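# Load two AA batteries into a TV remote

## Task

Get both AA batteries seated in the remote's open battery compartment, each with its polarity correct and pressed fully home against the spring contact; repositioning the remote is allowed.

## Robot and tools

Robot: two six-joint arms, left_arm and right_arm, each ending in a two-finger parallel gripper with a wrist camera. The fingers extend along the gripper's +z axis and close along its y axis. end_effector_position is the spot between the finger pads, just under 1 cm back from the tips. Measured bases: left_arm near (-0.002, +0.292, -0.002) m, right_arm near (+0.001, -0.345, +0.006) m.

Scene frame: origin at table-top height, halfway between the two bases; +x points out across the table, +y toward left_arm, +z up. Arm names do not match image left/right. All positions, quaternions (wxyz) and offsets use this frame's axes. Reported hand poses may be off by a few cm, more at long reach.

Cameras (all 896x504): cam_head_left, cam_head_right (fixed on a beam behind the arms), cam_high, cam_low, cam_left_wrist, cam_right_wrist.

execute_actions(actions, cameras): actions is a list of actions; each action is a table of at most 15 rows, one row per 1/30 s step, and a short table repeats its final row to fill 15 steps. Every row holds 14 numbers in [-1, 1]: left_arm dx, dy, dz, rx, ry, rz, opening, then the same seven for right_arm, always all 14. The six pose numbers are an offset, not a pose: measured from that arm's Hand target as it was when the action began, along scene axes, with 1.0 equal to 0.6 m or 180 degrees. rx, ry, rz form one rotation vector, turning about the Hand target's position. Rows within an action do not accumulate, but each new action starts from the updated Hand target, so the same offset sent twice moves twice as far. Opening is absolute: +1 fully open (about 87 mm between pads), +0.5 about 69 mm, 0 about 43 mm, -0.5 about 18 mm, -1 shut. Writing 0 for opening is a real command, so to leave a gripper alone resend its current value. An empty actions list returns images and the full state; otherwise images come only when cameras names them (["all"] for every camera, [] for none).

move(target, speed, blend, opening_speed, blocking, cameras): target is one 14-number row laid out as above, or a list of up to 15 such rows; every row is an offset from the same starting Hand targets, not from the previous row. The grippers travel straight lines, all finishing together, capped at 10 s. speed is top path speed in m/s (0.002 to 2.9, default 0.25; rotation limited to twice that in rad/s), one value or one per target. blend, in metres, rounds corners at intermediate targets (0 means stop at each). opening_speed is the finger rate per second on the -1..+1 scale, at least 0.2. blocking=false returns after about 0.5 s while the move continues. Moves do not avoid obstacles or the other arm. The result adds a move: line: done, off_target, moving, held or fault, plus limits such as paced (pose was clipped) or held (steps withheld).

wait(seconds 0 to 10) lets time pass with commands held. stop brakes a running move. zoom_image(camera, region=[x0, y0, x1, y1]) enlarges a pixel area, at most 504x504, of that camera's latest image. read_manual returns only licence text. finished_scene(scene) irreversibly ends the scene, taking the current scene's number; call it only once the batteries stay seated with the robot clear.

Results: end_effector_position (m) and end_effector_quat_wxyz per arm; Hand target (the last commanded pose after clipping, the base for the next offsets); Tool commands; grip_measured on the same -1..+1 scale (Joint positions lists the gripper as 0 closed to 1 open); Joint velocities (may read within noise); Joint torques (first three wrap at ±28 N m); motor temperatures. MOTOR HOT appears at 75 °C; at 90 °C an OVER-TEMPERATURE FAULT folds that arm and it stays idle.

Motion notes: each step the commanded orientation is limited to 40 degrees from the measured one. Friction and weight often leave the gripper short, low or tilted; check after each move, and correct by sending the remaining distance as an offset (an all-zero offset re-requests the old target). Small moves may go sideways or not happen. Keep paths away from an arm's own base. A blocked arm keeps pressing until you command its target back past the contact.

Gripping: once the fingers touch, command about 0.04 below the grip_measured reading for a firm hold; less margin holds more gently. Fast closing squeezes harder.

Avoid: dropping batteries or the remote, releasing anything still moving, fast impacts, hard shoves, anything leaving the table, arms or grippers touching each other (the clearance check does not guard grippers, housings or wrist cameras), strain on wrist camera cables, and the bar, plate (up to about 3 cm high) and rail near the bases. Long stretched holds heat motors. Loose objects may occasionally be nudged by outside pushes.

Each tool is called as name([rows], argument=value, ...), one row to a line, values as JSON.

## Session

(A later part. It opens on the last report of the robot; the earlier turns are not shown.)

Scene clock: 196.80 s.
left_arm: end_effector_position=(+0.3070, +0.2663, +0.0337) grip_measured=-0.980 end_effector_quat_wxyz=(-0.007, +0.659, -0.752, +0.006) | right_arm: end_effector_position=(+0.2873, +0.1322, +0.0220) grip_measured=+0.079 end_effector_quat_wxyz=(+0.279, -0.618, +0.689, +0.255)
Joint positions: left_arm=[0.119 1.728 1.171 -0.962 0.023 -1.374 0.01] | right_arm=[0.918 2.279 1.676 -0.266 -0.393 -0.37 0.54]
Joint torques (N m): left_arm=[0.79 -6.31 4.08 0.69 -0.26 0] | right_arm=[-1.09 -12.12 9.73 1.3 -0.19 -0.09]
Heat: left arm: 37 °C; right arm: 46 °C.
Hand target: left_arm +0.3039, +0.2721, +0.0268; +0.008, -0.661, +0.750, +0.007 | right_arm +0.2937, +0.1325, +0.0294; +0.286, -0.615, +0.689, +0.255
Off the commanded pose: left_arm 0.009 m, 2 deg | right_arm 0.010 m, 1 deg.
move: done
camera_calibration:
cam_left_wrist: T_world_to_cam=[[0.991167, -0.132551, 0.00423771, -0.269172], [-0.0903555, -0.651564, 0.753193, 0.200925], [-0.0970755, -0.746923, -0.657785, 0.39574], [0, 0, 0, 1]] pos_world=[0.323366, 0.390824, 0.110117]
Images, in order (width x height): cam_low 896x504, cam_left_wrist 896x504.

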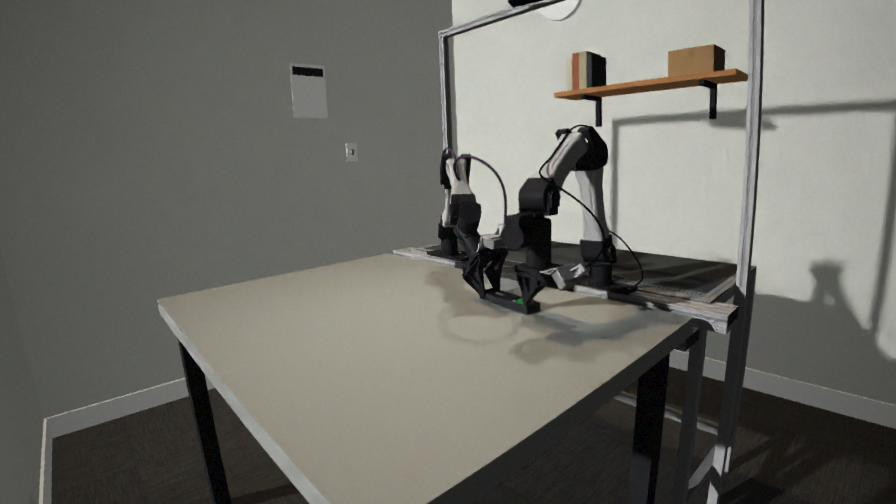

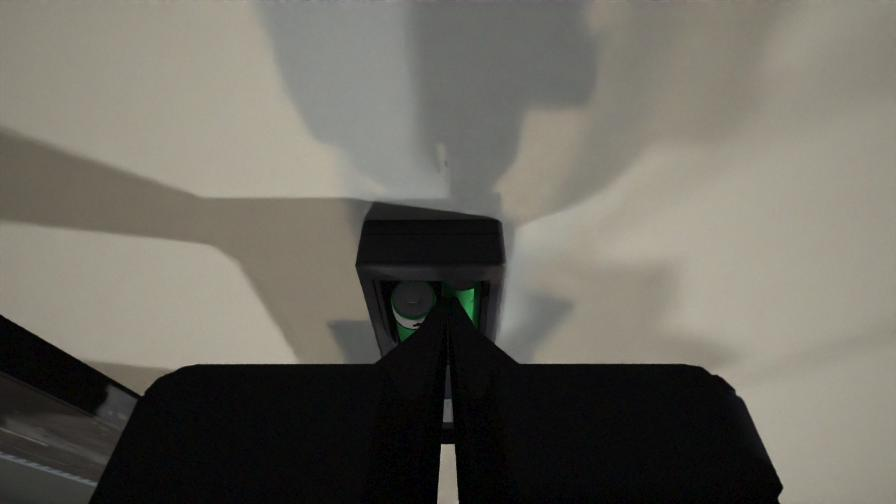

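move([
  [-0.012,0.0,0.0,0,0,0,-0.98,0,0,0,0,0,0,0.0],
  [-0.02,0.0,-0.015,0,0,0,-0.98,0,0,0,0,0,0,0.0],
], speed=0.06, cameras=["cam_left_wrist","cam_low"])

zoom_image(camera="cam_left_wrist", region=[340, 180, 540, 400])

zoom_image(camera="cam_low", region=[490, 270, 550, 320])

Scene clock: 198.23 s.
left_arm: end_effector_position=(+0.3062, +0.2655, +0.0328) grip_measured=-0.980 end_effector_quat_wxyz=(-0.022, +0.658, -0.752, +0.020) | right_arm: end_effector_position=(+0.2873, +0.1322, +0.0220) grip_measured=+0.079 end_effector_quat_wxyz=(+0.279, -0.618, +0.689, +0.255)
Joint positions: left_arm=[0.119 1.69 1.121 -0.91 0.027 -1.374 0.01] | right_arm=[0.918 2.279 1.676 -0.266 -0.393 -0.37 0.54]
Joint torques (N m): left_arm=[1.01 -5.38 2.26 0.68 -0.28 0.04] | right_arm=[-0.96 -12.21 9.69 1.3 -0.19 -0.12]
Heat: left arm: 37 °C; right arm: 46 °C.
Hand target: left_arm +0.2920, +0.2721, +0.0179; +0.008, -0.661, +0.750, +0.007 | right_arm +0.2937, +0.1325, +0.0294; +0.286, -0.615, +0.689, +0.255
Off the commanded pose: left_arm 0.022 m, 4 deg | right_arm 0.010 m, 1 deg.
move: off_target (left_arm)
camera_calibration:
cam_left_wrist: T_world_to_cam=[[0.990026, -0.133619, 0.0446608, -0.269101], [-0.121599, -0.650332, 0.749854, 0.210349], [-0.0711507, -0.747806, -0.660094, 0.386841], [0, 0, 0, 1]] pos_world=[0.319519, 0.390121, 0.109639]
Images, in order (width x height): cam_low 896x504, cam_left_wrist 896x504.

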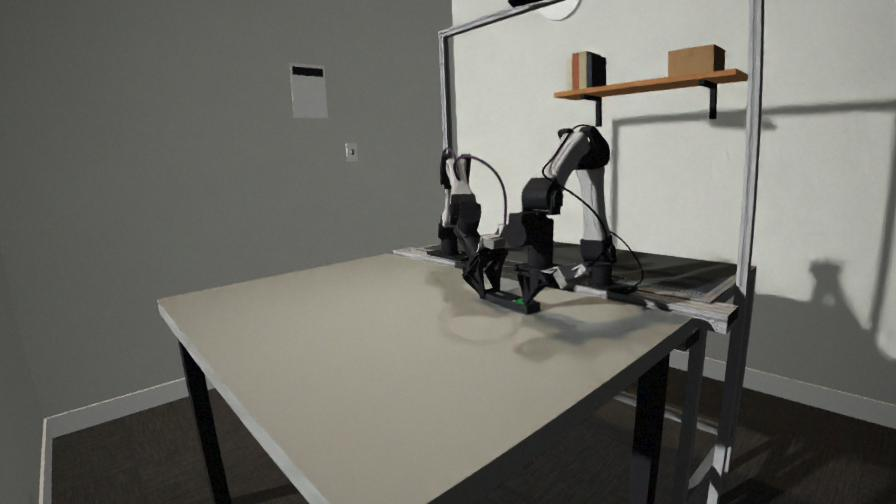

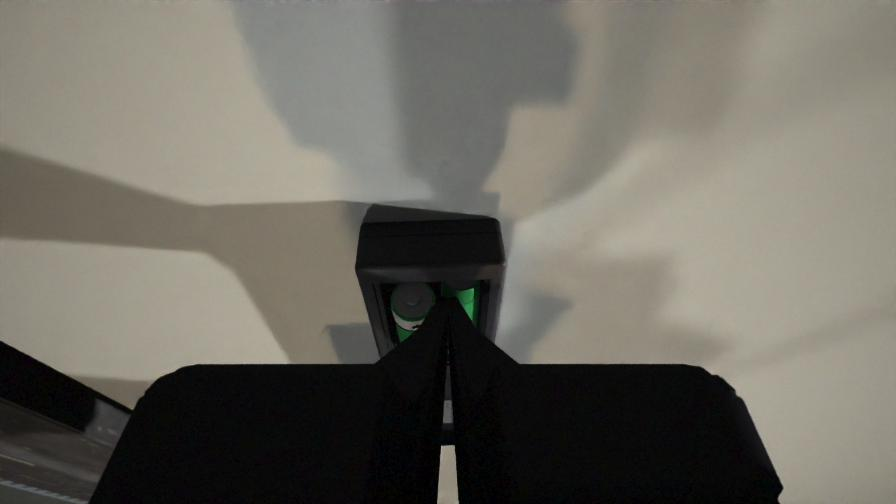

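Scaled by 2.291 from the camera's 896x504 image, which has a finer 1280x720 frame.

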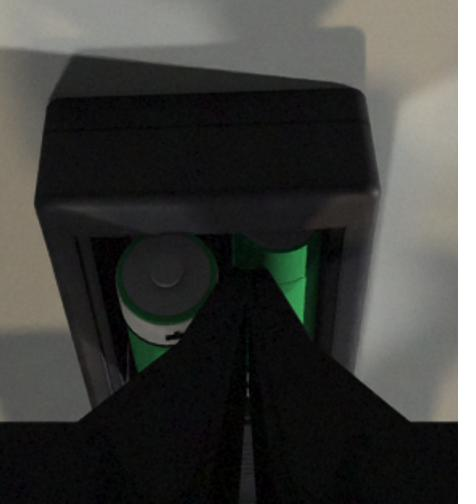

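Scaled by 8.400 from the camera's 896x504 image, which has a finer 1280x720 frame.

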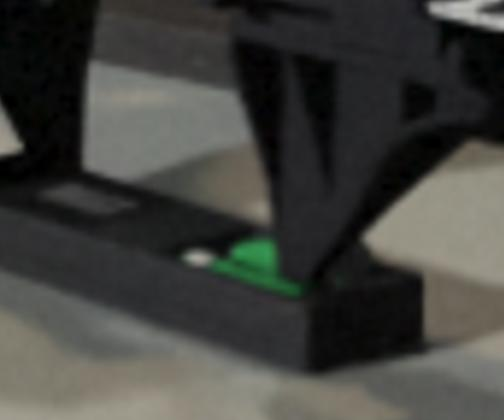

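move([
  [0.018,0.0,0.02,0,0,0,-0.98,0,0,0,0,0,0,0.0],
  [0.018,0.0,0.09,0,0,0,-0.98,0,0,0,0,0,0,0.0],
], speed=0.1, cameras=["cam_left_wrist","cam_low"])

zoom_image(camera="cam_left_wrist", region=[340, 130, 540, 350])

zoom_image(camera="cam_low", region=[490, 270, 550, 320])

Scene clock: 200.27 s.
left_arm: end_effector_position=(+0.3035, +0.2654, +0.0630) grip_measured=-0.980 end_effector_quat_wxyz=(+0.003, +0.659, -0.752, -0.002) | right_arm: end_effector_position=(+0.2873, +0.1322, +0.0220) grip_measured=+0.079 end_effector_quat_wxyz=(+0.279, -0.618, +0.689, +0.255)
Joint positions: left_arm=[0.119 1.707 1.267 -1.105 0.023 -1.374 0.01] | right_arm=[0.918 2.279 1.676 -0.266 -0.393 -0.37 0.54]
Joint torques (N m): left_arm=[1.09 -8.64 6.2 0.23 -0.25 0.05] | right_arm=[-1.05 -12.23 9.81 1.31 -0.21 -0.11]
Heat: left arm: 37 °C; right arm: 46 °C.
Hand target: left_arm +0.3027, +0.2721, +0.0719; +0.008, -0.661, +0.750, +0.007 | right_arm +0.2937, +0.1325, +0.0294; +0.286, -0.615, +0.689, +0.255
Off the commanded pose: left_arm 0.011 m, 1 deg | right_arm 0.010 m, 1 deg.
move: off_target (left_arm)
camera_calibration:
cam_left_wrist: T_world_to_cam=[[0.991007, -0.132001, -0.0219322, -0.264409], [-0.0698801, -0.650313, 0.756445, 0.171132], [-0.114115, -0.74811, -0.653689, 0.419237], [0, 0, 0, 1]] pos_world=[0.32183, 0.390022, 0.1388]
Images, in order (width x height): cam_low 896x504, cam_left_wrist 896x504.

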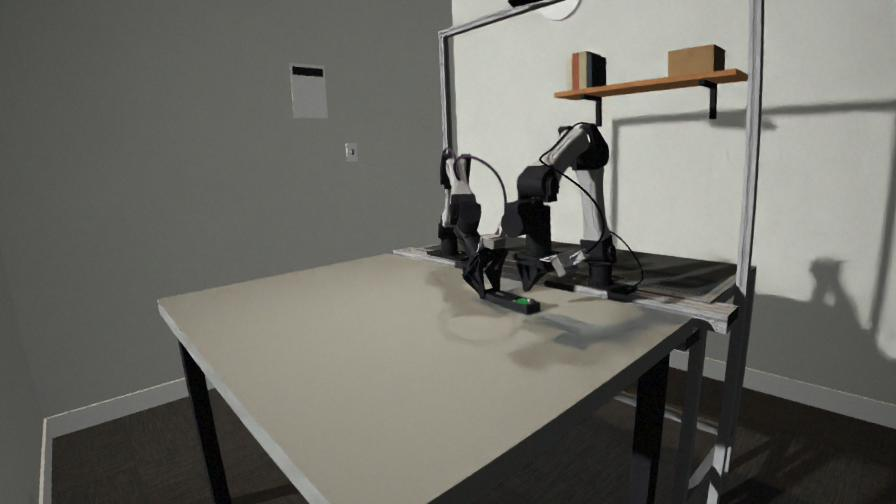

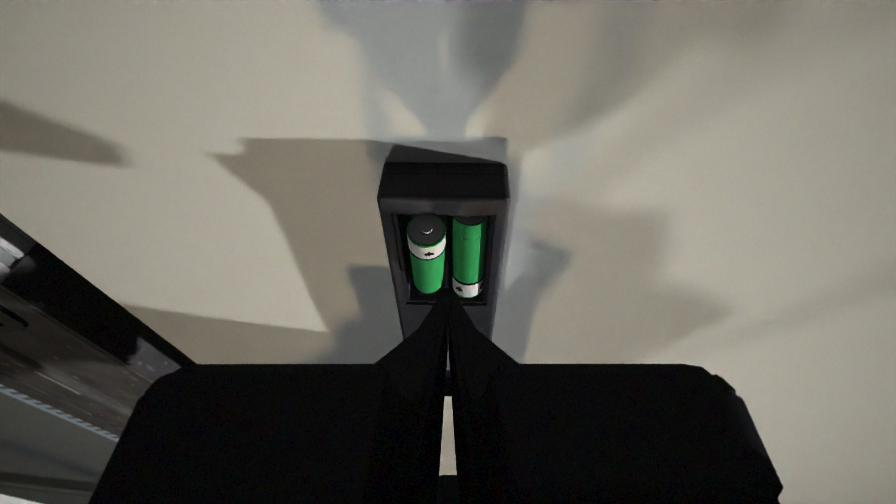

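Scaled by 2.291 from the camera's 896x504 image, which has a finer 1280x720 frame.

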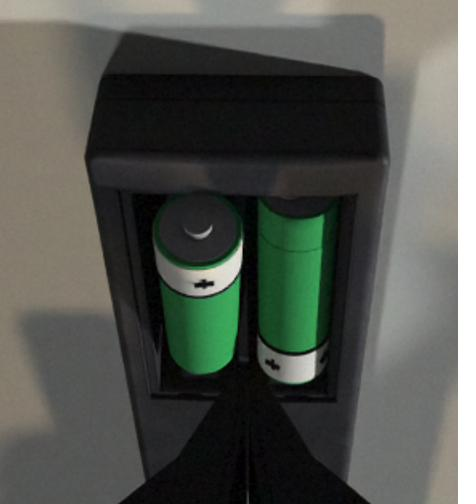

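Scaled by 8.400 from the camera's 896x504 image, which has a finer 1280x720 frame.

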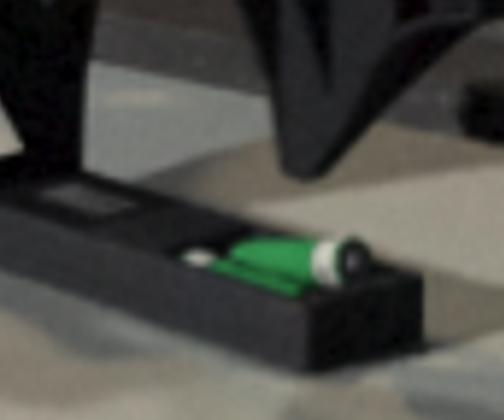

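move([
  [-0.0135,0.0,0.0,0,0,0,-0.83,0,0,0,0,0,0,0.0],
  [-0.0135,0.002,-0.045,0,0,0,-0.83,0,0,0,0,0,0,0.0],
  [-0.0135,0.002,-0.09,0,0,0,-0.83,0,0,0,0,0,0,0.0],
], speed=[0.1,0.1,0.06], cameras=["cam_left_wrist","cam_low"])

zoom_image(camera="cam_left_wrist", region=[340, 180, 540, 400])

zoom_image(camera="cam_low", region=[490, 270, 550, 320])

Scene clock: 203.03 s.
left_arm: end_effector_position=(+0.2956, +0.2630, +0.0381) grip_measured=-0.829 end_effector_quat_wxyz=(-0.002, +0.659, -0.752, +0.011) | right_arm: end_effector_position=(+0.2873, +0.1322, +0.0220) grip_measured=+0.079 end_effector_quat_wxyz=(+0.279, -0.618, +0.689, +0.255)
Joint positions: left_arm=[0.119 1.683 1.133 -0.971 0.037 -1.373 0.085] | right_arm=[0.918 2.279 1.676 -0.266 -0.393 -0.37 0.54]
Joint torques (N m): left_arm=[1.22 -4.15 2.13 1.23 -0.4 0.04] | right_arm=[-1.07 -12.19 9.84 1.32 -0.19 -0.08]
Heat: left arm: 37 °C; right arm: 46 °C.
Hand target: left_arm +0.2946, +0.2733, +0.0178; +0.008, -0.661, +0.750, +0.007 | right_arm +0.2937, +0.1325, +0.0294; +0.286, -0.615, +0.689, +0.255
Off the commanded pose: left_arm 0.023 m, 2 deg | right_arm 0.010 m, 1 deg.
move: off_target (left_arm)
camera_calibration:
cam_left_wrist: T_world_to_cam=[[0.991039, -0.133452, 0.0056201, -0.258143], [-0.0905725, -0.640493, 0.762605, 0.191233], [-0.0981714, -0.75628, -0.646841, 0.397434], [0, 0, 0, 1]] pos_world=[0.312167, 0.388605, 0.112692]
Images, in order (width x height): cam_low 896x504, cam_left_wrist 896x504.

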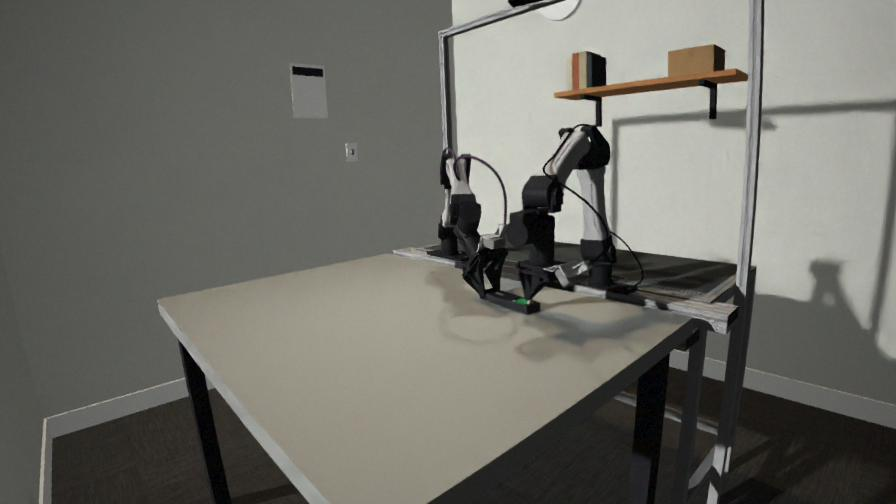

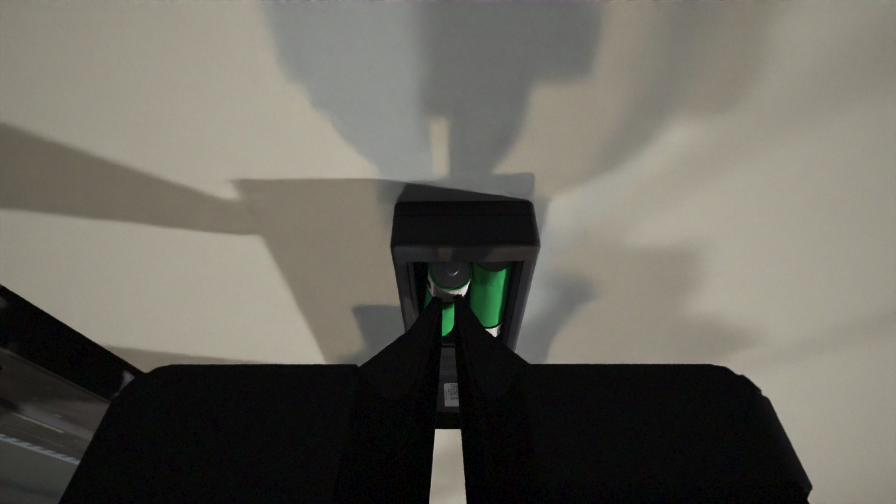

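Scaled by 2.291 from the camera's 896x504 image, which has a finer 1280x720 frame.

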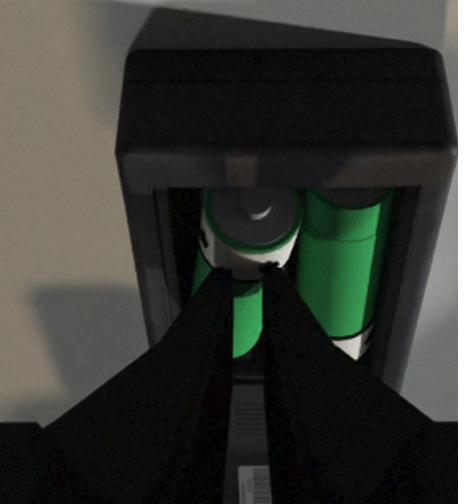

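Scaled by 8.400 from the camera's 896x504 image, which has a finer 1280x720 frame.

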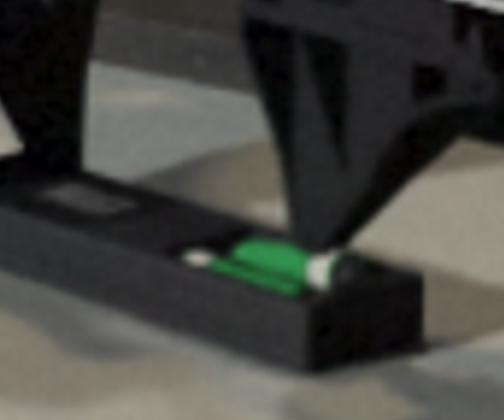

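move([
  [-0.010,0.0,-0.005,0,0,0,-0.83,0,0,0,0,0,0,0.0],
  [-0.012,0.0,-0.035,0,0,0,-0.83,0,0,0,0,0,0,0.0],
], speed=[0.1,0.06], cameras=["cam_left_wrist","cam_low"])

zoom_image(camera="cam_left_wrist", region=[340, 180, 540, 400])

zoom_image(camera="cam_low", region=[490, 270, 550, 320])

Scene clock: 204.60 s.
left_arm: end_effector_position=(+0.2930, +0.2629, +0.0312) grip_measured=-0.829 end_effector_quat_wxyz=(-0.010, +0.660, -0.751, +0.027) | right_arm: end_effector_position=(+0.2874, +0.1323, +0.0221) grip_measured=+0.079 end_effector_quat_wxyz=(+0.279, -0.618, +0.689, +0.255)
Joint positions: left_arm=[0.128 1.654 1.068 -0.903 0.054 -1.369 0.086] | right_arm=[0.918 2.279 1.676 -0.265 -0.393 -0.37 0.54]
Joint torques (N m): left_arm=[0.4 -1.57 0.84 1.47 -0.58 0.02] | right_arm=[-1.03 -12.16 9.76 1.28 -0.2 -0.09]
Heat: left arm: 37 °C; right arm: 46 °C.
Hand target: left_arm +0.2874, +0.2733, -0.0031; +0.008, -0.661, +0.750, +0.007 | right_arm +0.2937, +0.1325, +0.0294; +0.286, -0.615, +0.689, +0.255
Off the commanded pose: left_arm 0.036 m, 4 deg | right_arm 0.010 m, 1 deg.
move: off_target (left_arm)
camera_calibration:
cam_left_wrist: T_world_to_cam=[[0.990883, -0.128721, 0.0397782, -0.257802], [-0.112703, -0.630176, 0.768229, 0.199857], [-0.0738198, -0.765708, -0.638938, 0.387782], [0, 0, 0, 1]] pos_world=[0.306602, 0.389689, 0.104487]
Images, in order (width x height): cam_low 896x504, cam_left_wrist 896x504.

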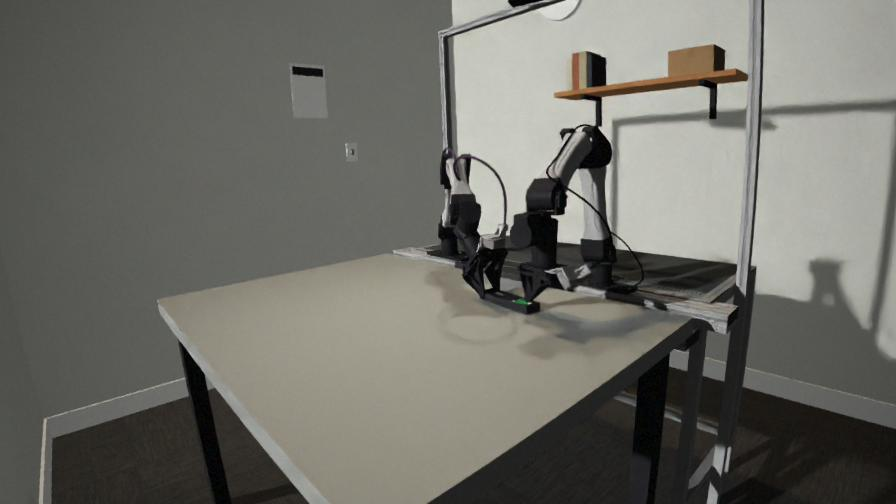

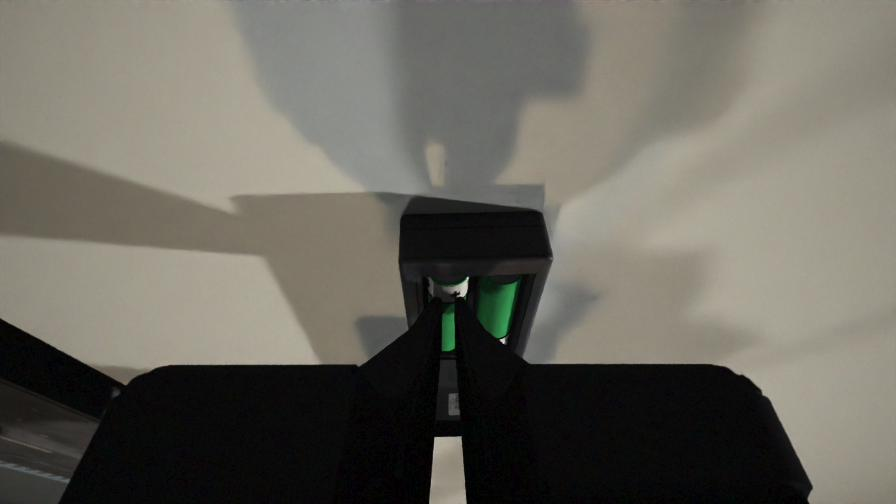

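Scaled by 2.291 from the camera's 896x504 image, which has a finer 1280x720 frame.

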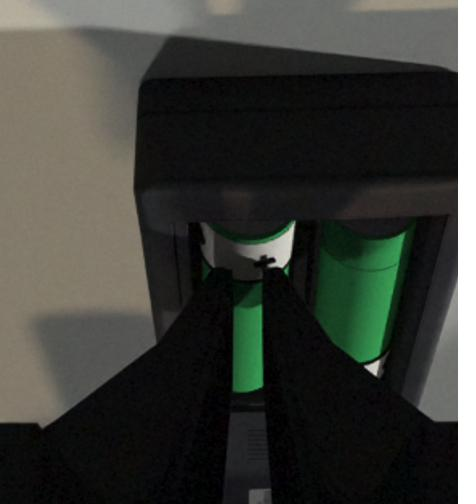

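Scaled by 8.400 from the camera's 896x504 image, which has a finer 1280x720 frame.

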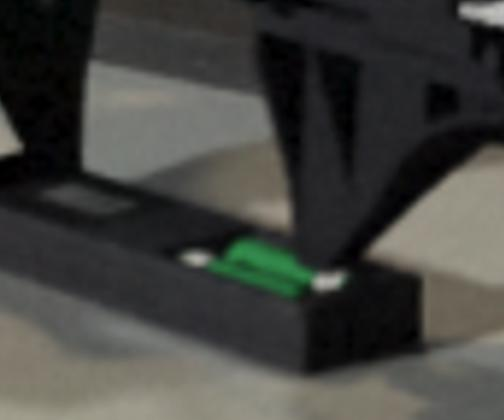

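move([
  [0.010,-0.006,0.05,0,0,0,-0.83,0,0,0,0,0,0,0.0],
  [0.010,-0.015,0.12,0,0,0,-0.83,0,0,0,0,0,0,0.0],
], speed=0.1, cameras=["cam_left_wrist","cam_low"])

zoom_image(camera="cam_left_wrist", region=[340, 180, 540, 400])

zoom_image(camera="cam_low", region=[490, 270, 550, 320])

Scene clock: 206.67 s.
left_arm: end_effector_position=(+0.2939, +0.2631, +0.0607) grip_measured=-0.830 end_effector_quat_wxyz=(+0.002, +0.659, -0.752, -0.002) | right_arm: end_effector_position=(+0.2874, +0.1323, +0.0221) grip_measured=+0.079 end_effector_quat_wxyz=(+0.279, -0.618, +0.689, +0.255)
Joint positions: left_arm=[0.113 1.672 1.216 -1.088 0.023 -1.38 0.085] | right_arm=[0.918 2.279 1.676 -0.265 -0.393 -0.37 0.54]
Joint torques (N m): left_arm=[-0.5 -8.28 6.19 0.28 -0.26 -0.15] | right_arm=[-1.06 -12.21 9.83 1.3 -0.17 -0.11]
Heat: left arm: 37 °C; right arm: 47 °C.
Hand target: left_arm +0.2934, +0.2644, +0.0689; +0.008, -0.662, +0.750, +0.007 | right_arm +0.2937, +0.1325, +0.0294; +0.286, -0.615, +0.689, +0.255
Off the commanded pose: left_arm 0.008 m, 1 deg | right_arm 0.010 m, 1 deg.
move: done
camera_calibration:
cam_left_wrist: T_world_to_cam=[[0.99109, -0.131643, -0.0202504, -0.255433], [-0.0709647, -0.650577, 0.756117, 0.171241], [-0.112712, -0.747944, -0.654123, 0.414528], [0, 0, 0, 1]] pos_world=[0.312032, 0.387823, 0.136501]
Images, in order (width x height): cam_low 896x504, cam_left_wrist 896x504.

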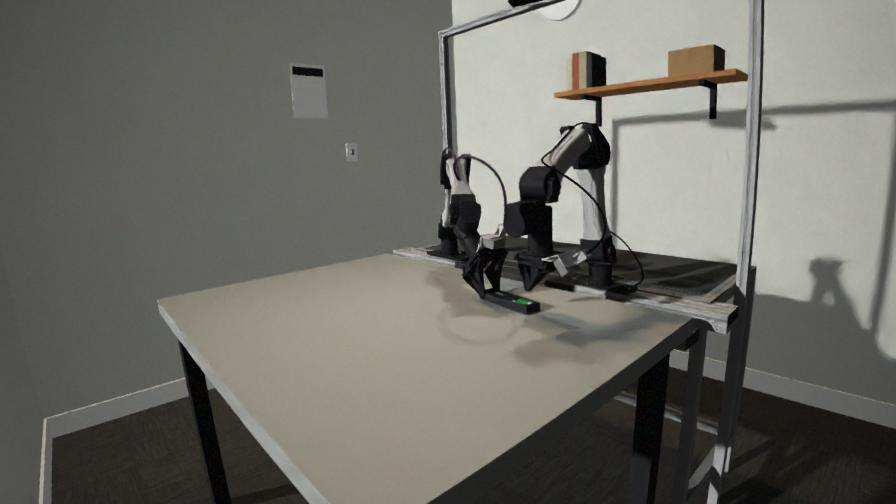

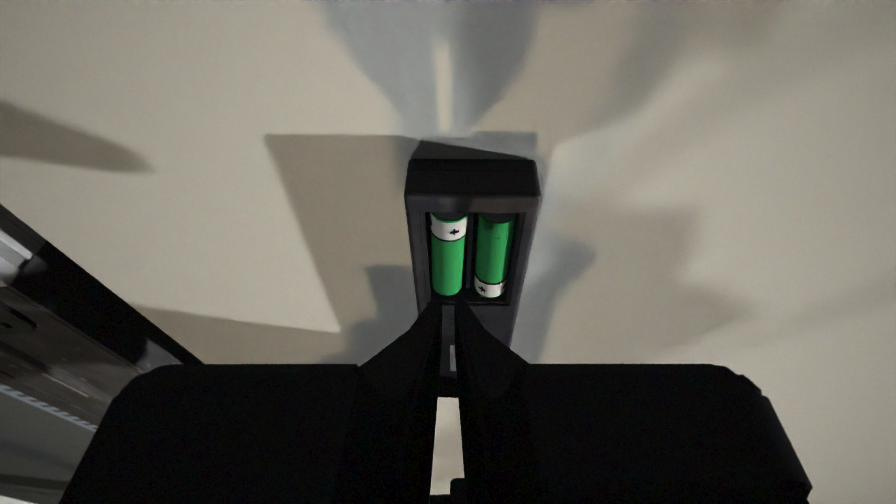

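Scaled by 2.291 from the camera's 896x504 image, which has a finer 1280x720 frame.

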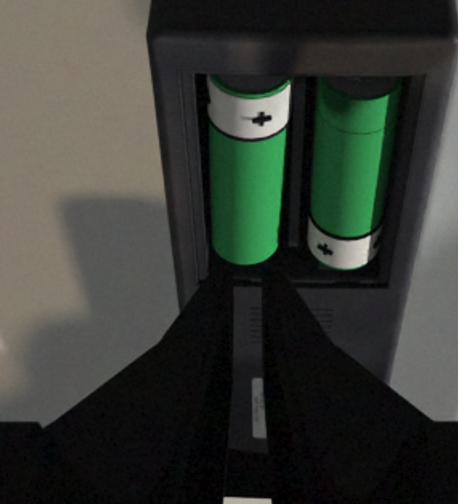

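Scaled by 8.400 from the camera's 896x504 image, which has a finer 1280x720 frame.

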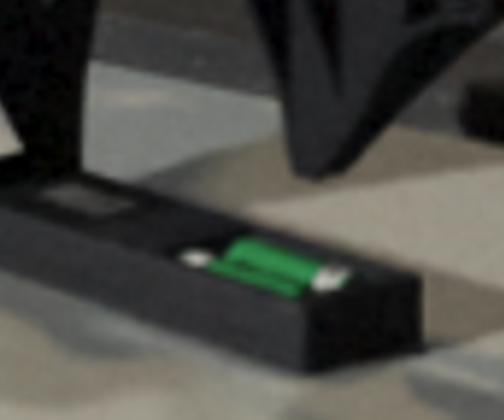

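move([
  [-0.0045,-0.045,0.0,0,0,0,-0.83,0,0,0,0,0,0,0.0],
  [-0.0045,-0.045,-0.045,0,0,0,-0.83,0,0,0,0,0,0,0.0],
  [-0.0045,-0.045,-0.10,0,0,0,-0.83,0,0,0,0,0,0,0.0],
], speed=[0.1,0.1,0.06], cameras=["cam_left_wrist","cam_low"])

zoom_image(camera="cam_left_wrist", region=[340, 180, 540, 400])

zoom_image(camera="cam_low", region=[490, 270, 550, 320])

Scene clock: 209.60 s.
left_arm: end_effector_position=(+0.2899, +0.2348, +0.0317) grip_measured=-0.830 end_effector_quat_wxyz=(-0.002, +0.660, -0.751, +0.007) | right_arm: end_effector_position=(+0.2874, +0.1323, +0.0221) grip_measured=+0.079 end_effector_quat_wxyz=(+0.279, -0.618, +0.689, +0.255)
Joint positions: left_arm=[0.019 1.672 1.097 -0.948 0.027 -1.476 0.085] | right_arm=[0.918 2.279 1.676 -0.265 -0.393 -0.37 0.54]
Joint torques (N m): left_arm=[-0.77 -3.48 1.81 1.36 -0.35 -0.15] | right_arm=[-1.05 -12.15 9.73 1.3 -0.21 -0.11]
Heat: left arm: 37 °C; right arm: 47 °C.
Hand target: left_arm +0.2907, +0.2373, +0.0089; +0.008, -0.661, +0.750, +0.007 | right_arm +0.2937, +0.1325, +0.0294; +0.286, -0.615, +0.689, +0.255
Off the commanded pose: left_arm 0.023 m, 2 deg | right_arm 0.010 m, 1 deg.
move: off_target (left_arm)
camera_calibration:
cam_left_wrist: T_world_to_cam=[[0.991536, -0.129825, -0.00132625, -0.256952], [-0.0833746, -0.644534, 0.760016, 0.176628], [-0.0995242, -0.753473, -0.649903, 0.371253], [0, 0, 0, 1]] pos_world=[0.306452, 0.360213, 0.106697]
Images, in order (width x height): cam_low 896x504, cam_left_wrist 896x504.

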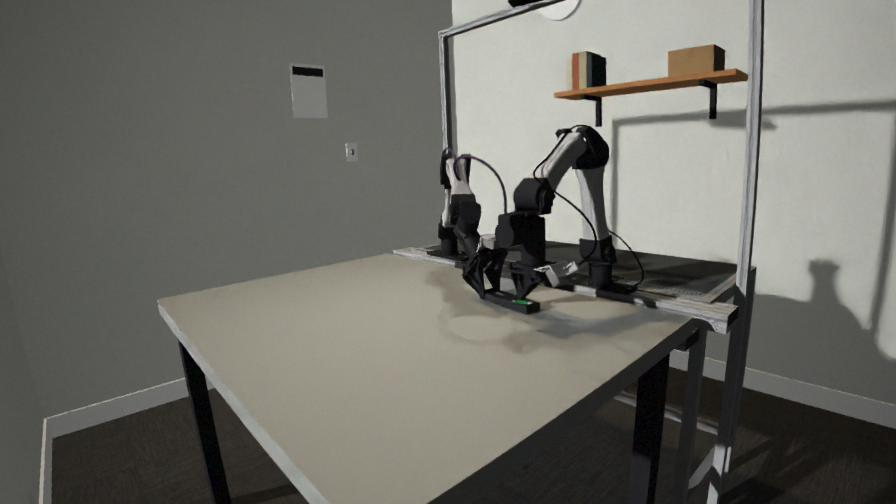

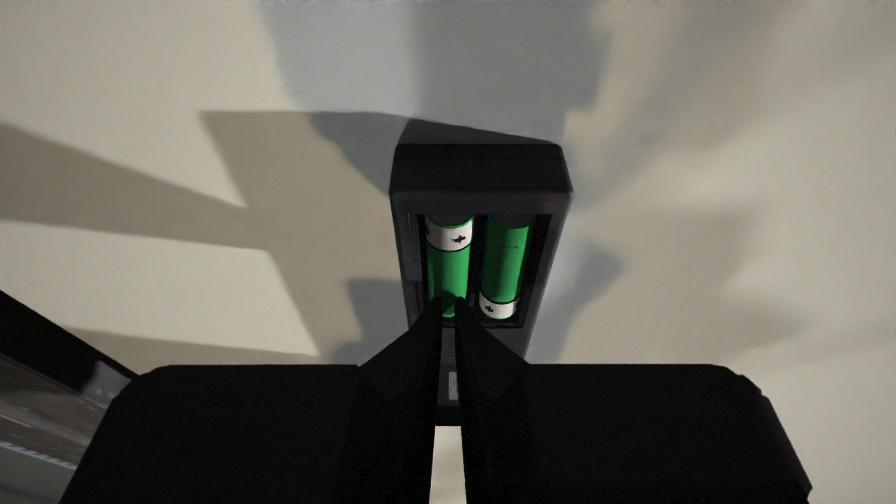

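Scaled by 2.291 from the camera's 896x504 image, which has a finer 1280x720 frame.

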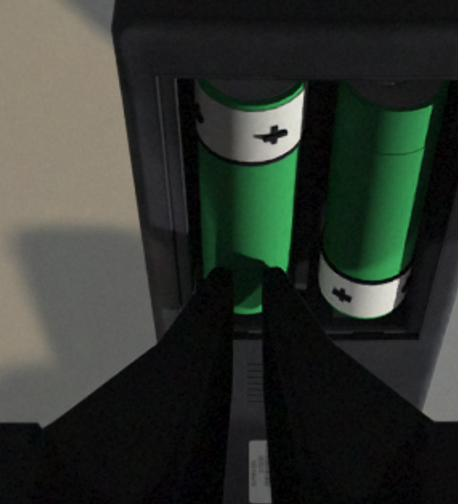

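Scaled by 8.400 from the camera's 896x504 image, which has a finer 1280x720 frame.

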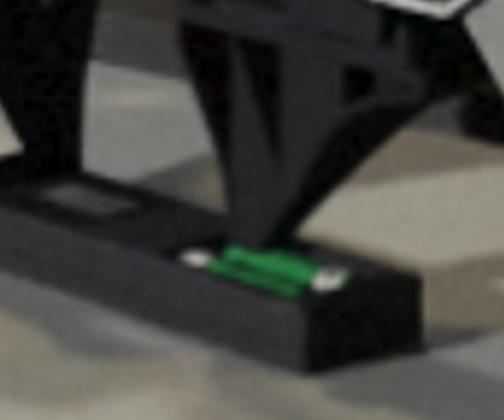

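Nearly seated. Press a bit more.

move([
  [0.0,0.0,-0.03,0,0,0,-0.83,0,0,0,0,0,0,0.0],
], speed=0.06)

move([
  [0.0,0.0,0.055,0,0,0,-0.83,0,0,0,0,0,0,0.0],
  [0.0,0.0,0.13,0,0,0,-0.83,0,0,0,0,0,0,0.0],
], speed=0.1, cameras=["cam_left_wrist","cam_low","cam_right_wrist"])

zoom_image(camera="cam_left_wrist", region=[340, 130, 540, 350])

zoom_image(camera="cam_low", region=[490, 270, 550, 320])

zoom_image(camera="cam_right_wrist", region=[340, 0, 560, 220])

Scene clock: 210.60 s.
left_arm: end_effector_position=(+0.2891, +0.2348, +0.0295) grip_measured=-0.830 end_effector_quat_wxyz=(-0.008, +0.660, -0.751, +0.013) | right_arm: end_effector_position=(+0.2874, +0.1323, +0.0221) grip_measured=+0.079 end_effector_quat_wxyz=(+0.279, -0.618, +0.689, +0.255)
Joint positions: left_arm=[0.019 1.657 1.07 -0.92 0.028 -1.476 0.085] | right_arm=[0.918 2.279 1.676 -0.265 -0.393 -0.37 0.54]
Joint torques (N m): left_arm=[-0.87 -0.58 0.46 1.84 -0.35 -0.15] | right_arm=[-1.05 -12.19 9.83 1.3 -0.2 -0.09]
Heat: left arm: 37 °C; right arm: 47 °C.
Hand target: left_arm +0.2908, +0.2373, -0.0091; +0.008, -0.661, +0.750, +0.007 | right_arm +0.2937, +0.1325, +0.0294; +0.286, -0.615, +0.689, +0.255
Off the commanded pose: left_arm 0.039 m, 2 deg | right_arm 0.010 m, 1 deg.
move: off_target (left_arm)

Scene clock: 212.47 s.
left_arm: end_effector_position=(+0.2912, +0.2353, +0.0607) grip_measured=-0.830 end_effector_quat_wxyz=(+0.003, +0.660, -0.752, -0.003) | right_arm: end_effector_position=(+0.2874, +0.1323, +0.0221) grip_measured=+0.079 end_effector_quat_wxyz=(+0.279, -0.618, +0.689, +0.255)
Joint positions: left_arm=[0.017 1.661 1.206 -1.089 0.019 -1.476 0.085] | right_arm=[0.918 2.279 1.676 -0.265 -0.393 -0.37 0.54]
Joint torques (N m): left_arm=[-0.35 -8.21 6.2 0.26 -0.25 -0.12] | right_arm=[-1.05 -12.23 9.73 1.31 -0.19 -0.1]
Heat: left arm: 37 °C; right arm: 47 °C.
Hand target: left_arm +0.2908, +0.2374, +0.0689; +0.008, -0.661, +0.750, +0.007 | right_arm +0.2937, +0.1325, +0.0294; +0.286, -0.615, +0.689, +0.255
Off the commanded pose: left_arm 0.008 m, 1 deg | right_arm 0.010 m, 1 deg.
move: done
camera_calibration:
cam_left_wrist: T_world_to_cam=[[0.99115, -0.130849, -0.0223678, -0.256439], [-0.0689671, -0.651549, 0.755465, 0.152644], [-0.113426, -0.747236, -0.654807, 0.393483], [0, 0, 0, 1]] pos_world=[0.309328, 0.359925, 0.136602]
cam_right_wrist: T_world_to_cam=[[0.993172, -0.115772, -0.0143635, -0.272453], [-0.114281, -0.990255, 0.0795975, 0.185156], [-0.0234387, -0.0774125, -0.996724, 0.185694], [0, 0, 0, 1]] pos_world=[0.296105, 0.166184, 0.166434]
Images, in order (width x height): cam_low 896x504, cam_left_wrist 896x504, cam_right_wrist 896x504.

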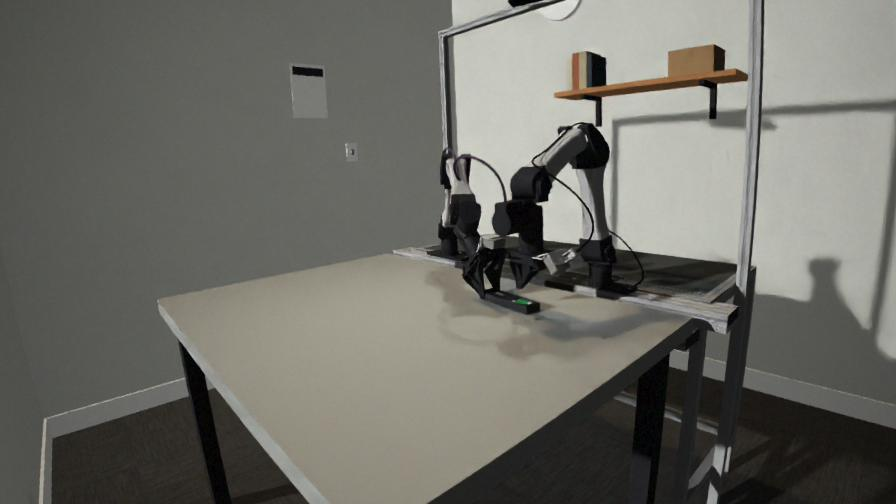

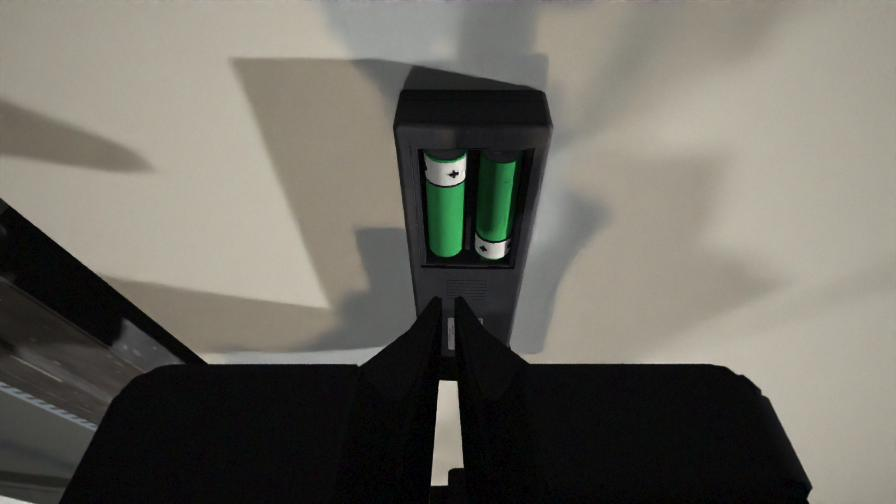

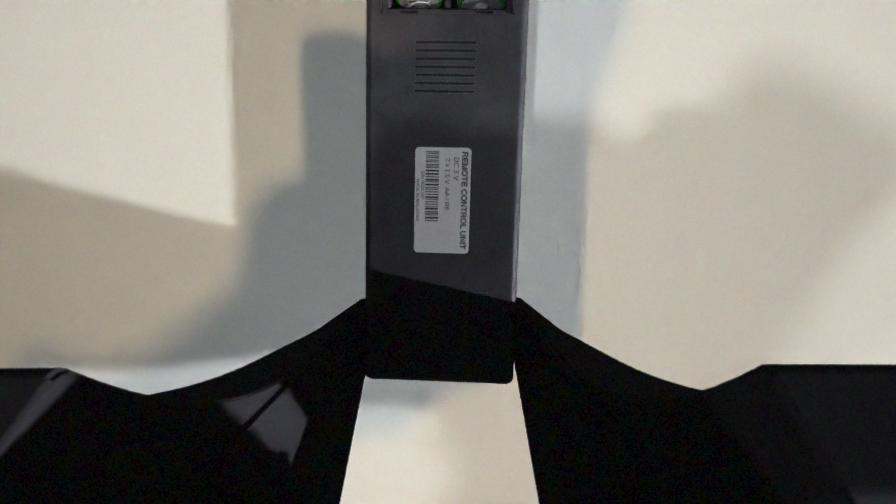

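Scaled by 2.291 from the camera's 896x504 image, which has a finer 1280x720 frame.

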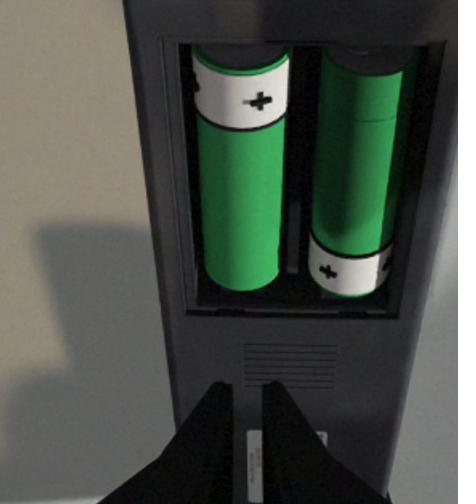

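Scaled by 8.400 from the camera's 896x504 image, which has a finer 1280x720 frame.

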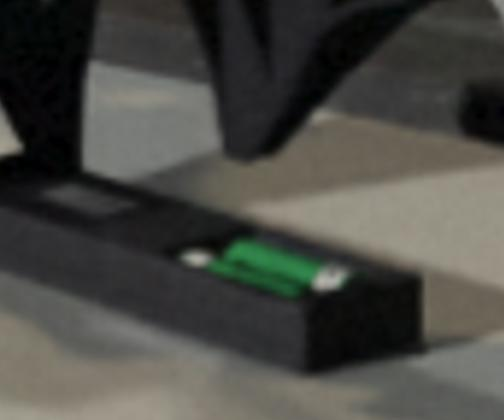

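Scaled by 2.291 from the camera's 896x504 image, which has a finer 1280x720 frame.

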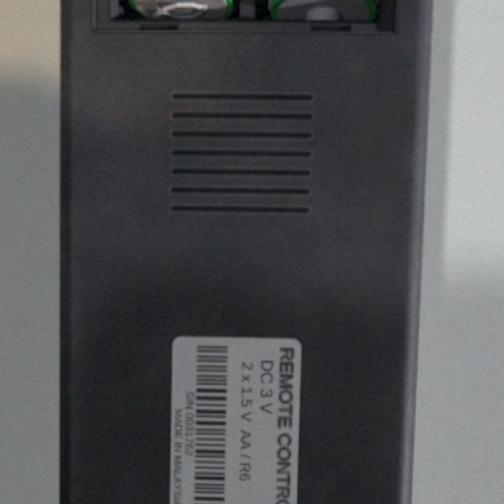

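move([
  [0.0,0.006,-0.045,0,0,0,-0.83,0,0,0,0,0,0,0.0],
  [0.0,0.006,-0.105,0,0,0,-0.83,0,0,0,0,0,0,0.0],
], speed=[0.1,0.06])

move([
  [0.0,0.0,0.035,0,0,0,-0.83,0,0,0,0,0,0,0.0],
  [0.03,0.01,0.045,0,0,0,-0.83,0,0,0,0,0,0,0.0],
  [0.03,0.01,-0.005,0,0,0,-0.83,0,0,0,0,0,0,0.0],
], speed=[0.1,0.1,0.06], cameras=["cam_left_wrist"])

zoom_image(camera="cam_left_wrist", region=[340, 130, 540, 350])

Scene clock: 214.73 s.
left_arm: end_effector_position=(+0.2903, +0.2347, +0.0315) grip_measured=-0.830 end_effector_quat_wxyz=(-0.004, +0.660, -0.751, +0.009) | right_arm: end_effector_position=(+0.2874, +0.1323, +0.0221) grip_measured=+0.079 end_effector_quat_wxyz=(+0.279, -0.618, +0.689, +0.255)
Joint positions: left_arm=[0.018 1.668 1.092 -0.941 0.026 -1.476 0.085] | right_arm=[0.918 2.279 1.676 -0.265 -0.393 -0.37 0.54]
Joint torques (N m): left_arm=[0.4 -2.93 1.51 1.43 -0.33 -0.01] | right_arm=[-0.94 -12.23 9.69 1.31 -0.18 -0.11]
Heat: left arm: 37 °C; right arm: 47 °C.
Hand target: left_arm +0.2906, +0.2409, +0.0058; +0.008, -0.661, +0.750, +0.007 | right_arm +0.2937, +0.1325, +0.0294; +0.286, -0.615, +0.689, +0.255
Off the commanded pose: left_arm 0.026 m, 2 deg | right_arm 0.010 m, 1 deg.
move: off_target (left_arm)

Scene clock: 216.90 s.
left_arm: end_effector_position=(+0.3038, +0.2383, +0.0313) grip_measured=-0.831 end_effector_quat_wxyz=(+0.004, +0.658, -0.753, +0.008) | right_arm: end_effector_position=(+0.2878, +0.1328, +0.0225) grip_measured=+0.079 end_effector_quat_wxyz=(+0.281, -0.617, +0.689, +0.256)
Joint positions: left_arm=[0.037 1.73 1.163 -0.964 0.037 -1.454 0.085] | right_arm=[0.918 2.279 1.676 -0.262 -0.392 -0.369 0.54]
Joint torques (N m): left_arm=[0.49 -3.06 1.57 1.59 -0.45 -0.06] | right_arm=[-1.06 -12.22 9.76 1.27 -0.18 -0.11]
Heat: left arm: 37 °C; right arm: 47 °C.
Hand target: left_arm +0.3087, +0.2469, +0.0029; +0.008, -0.661, +0.750, +0.007 | right_arm +0.2936, +0.1324, +0.0294; +0.285, -0.615, +0.689, +0.255
Off the commanded pose: left_arm 0.030 m, 2 deg | right_arm 0.009 m, 1 deg.
move: off_target (left_arm)
camera_calibration:
cam_left_wrist: T_world_to_cam=[[0.990947, -0.134025, -0.00777756, -0.26891], [-0.0802258, -0.637631, 0.766153, 0.177431], [-0.107643, -0.758593, -0.642611, 0.37847], [0, 0, 0, 1]] pos_world=[0.321449, 0.364199, 0.105178]
Images, in order (width x height): cam_left_wrist 896x504.

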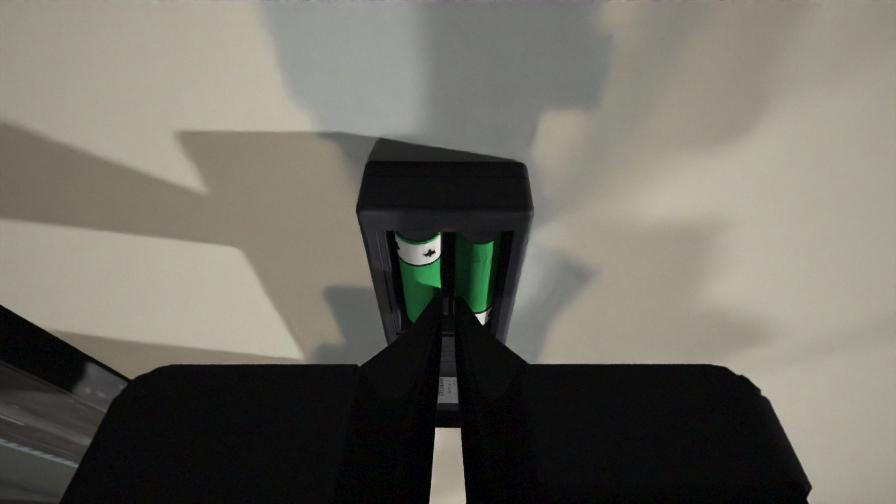

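Scaled by 2.291 from the camera's 896x504 image, which has a finer 1280x720 frame.

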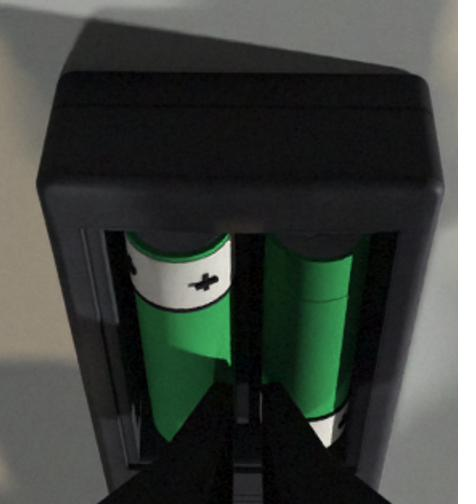

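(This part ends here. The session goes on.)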